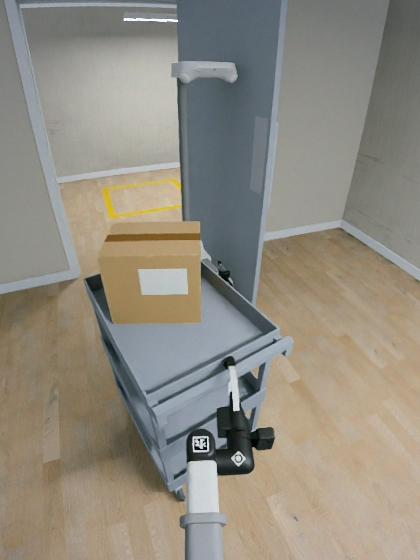

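Call:
move(
  blocking=false,
  cameras=[],
  r2={"base":{"translate_m":0.2,"strafe_m":0.11},"pace":"slow"},
)

Call:
wait(
  seconds=5,
  cameras=["r2_head_camera"],
)

Scene clock: 1201.17 s.
move: r2 moving
r1: as last shown
r1.lidar_m: 0.92 0.37 0.25 - 0.25 0.25 0.49 1.21 1.18 2.77 0.72 0.53
r1.motor_effort: lift_m=+20(20) arm_m=+4(5) wheel_0=-1(1) wheel_1=+4(4) wheel_2=-1(1)
r1.servo_current: wrist_yaw_rad=46(65) wrist_pitch_rad=39(46) wrist_roll_rad=39(59) gripper_m=46(46)
r1.wrist_depth_mm: - 138 - 544 296 194 - / - 138 - 549 300 195 - / 113 138 231 554 301 196 162 / 132 148 - 559 304 197 - / 1921 - - 569 306 198 163 / 1182 1205 193 798 191 197 162 / 842 750 759 143 285 178 -
r2.base_odometry: x=-0.623 y=-1.820 heading=-2.404
r2.turned_by_wheels: +0.000
r2.turned_by_imu: +0.000
r2.base_tilt: forward=-0.7 right=+0.1
r2.lidar_m: 0.49 0.62 2.56 2.11 2.11 2.37 3.33 3.31 3.18 2.66 2.64 0.68
r2.base_status: translate_m moving; strafe_m moving
r2.joint_positions: lift_m=+0.682 arm_m=+0.200 wrist_yaw_rad=-0.005 wrist_pitch_rad=+0.003 wrist_roll_rad=+1.569 gripper_m=-0.019
r2.joint_status: not commanded
r2.measured_speeds: translate_m=+0.049 strafe_m=+0.027 rotate_rad=-0.001 lift_m=+0.000 arm_m=+0.000 wrist_yaw_rad=+0.000 wrist_pitch_rad=+0.000 wrist_roll_rad=+0.000
r2.motor_effort: lift_m=+16(17) arm_m=-3(4) wheel_0=+1(3) wheel_1=+6(7) wheel_2=-12(14)
r2.servo_current: wrist_yaw_rad=52(59) wrist_pitch_rad=46(46) wrist_roll_rad=39(59) gripper_m=59(65)
r2.hand_pose: x=+0.6589 y=-0.0888 z=+0.8595 quat_wxyz=(+0.708, +0.706, -0.001, -0.003) (m; r2's base frame)
r2.wrist_depth_mm: - - - 282 - 1708 1160 / - - - 310 334 338 1078 / - - 1336 228 293 - 1160 / - - - 202 272 1229 535 / - - - 189 246 778 - / - - 187 171 178 - - / - 144 442 - 213 - -
pictures: none
No camera images: "cameras" was empty.

Scene clock: 1204.10 s.
earlier move: r2 done
r1.base_odometry: x=-1.446 y=+1.558 heading=+2.942
r1.turned_by_wheels: +0.000
r1.turned_by_imu: +0.000
r1.base_tilt: forward=-1.6 right=+1.3
r1.lidar_m: 0.93 0.32 0.25 - 0.25 0.25 0.55 1.20 1.17 2.77 0.44 0.51
r1.base_status: not commanded
r1.joint_positions: lift_m=+0.127 arm_m=+0.000 wrist_yaw_rad=+3.092 wrist_pitch_rad=+0.002 wrist_roll_rad=+0.000 gripper_m=+0.056
r1.joint_status: not commanded
r1.measured_speeds: all 0
r1.motor_effort: lift_m=+20(20) arm_m=+5(5) wheel_0=-1(1) wheel_1=+4(4) wheel_2=-1(1)
r1.servo_current: wrist_yaw_rad=46(72) wrist_pitch_rad=33(52) wrist_roll_rad=39(65) gripper_m=39(52)
r1.hand_pose: x=-0.1129 y=+0.1016 z=+0.3046 quat_wxyz=(+0.025, -0.001, +0.000, +1.000) (m; r1's base frame)
r1.wrist_depth_mm: - 137 - 544 298 194 - / - 138 - 549 301 195 - / 113 138 230 554 303 196 161 / 132 148 - 554 303 197 - / 1863 - - 564 306 197 163 / 1205 1182 193 798 191 197 163 / 842 750 750 143 285 178 -
r2.base_odometry: x=-0.692 y=-2.022 heading=-2.404
r2.turned_by_wheels: +0.000
r2.turned_by_imu: +0.000
r2.base_tilt: forward=-0.7 right=+0.1
r2.lidar_m: 0.49 0.60 2.51 2.10 2.07 2.35 3.54 3.53 3.24 2.68 2.66 0.70
r2.base_status: done
r2.joint_positions: lift_m=+0.682 arm_m=+0.200 wrist_yaw_rad=-0.005 wrist_pitch_rad=+0.003 wrist_roll_rad=+1.569 gripper_m=-0.019
r2.joint_status: not commanded
r2.measured_speeds: all 0
r2.motor_effort: lift_m=+16(17) arm_m=-3(4) wheel_0=+3(7) wheel_1=+3(8) wheel_2=-8(14)
r2.servo_current: wrist_yaw_rad=52(65) wrist_pitch_rad=39(46) wrist_roll_rad=59(59) gripper_m=59(65)
r2.hand_pose: x=+0.6589 y=-0.0888 z=+0.8595 quat_wxyz=(+0.708, +0.706, -0.001, -0.003) (m; r2's base frame)
r2.wrist_depth_mm: - - - - - 1708 1182 / - - 1138 265 340 342 1060 / - - - 229 303 1078 1025 / - 1255 - 211 273 1205 530 / - - - 190 248 1255 - / - - 187 171 178 - - / - 439 436 - 213 - -
wait: 2.93 of 5 s (r2 has come to rest)
pictures: r2_head_camera
Images, in order (width x height): r2_head_camera 420x560.

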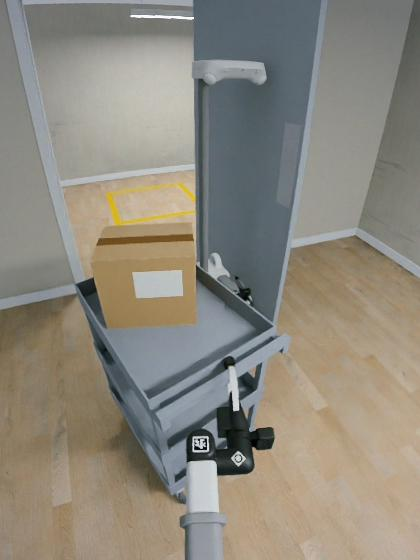

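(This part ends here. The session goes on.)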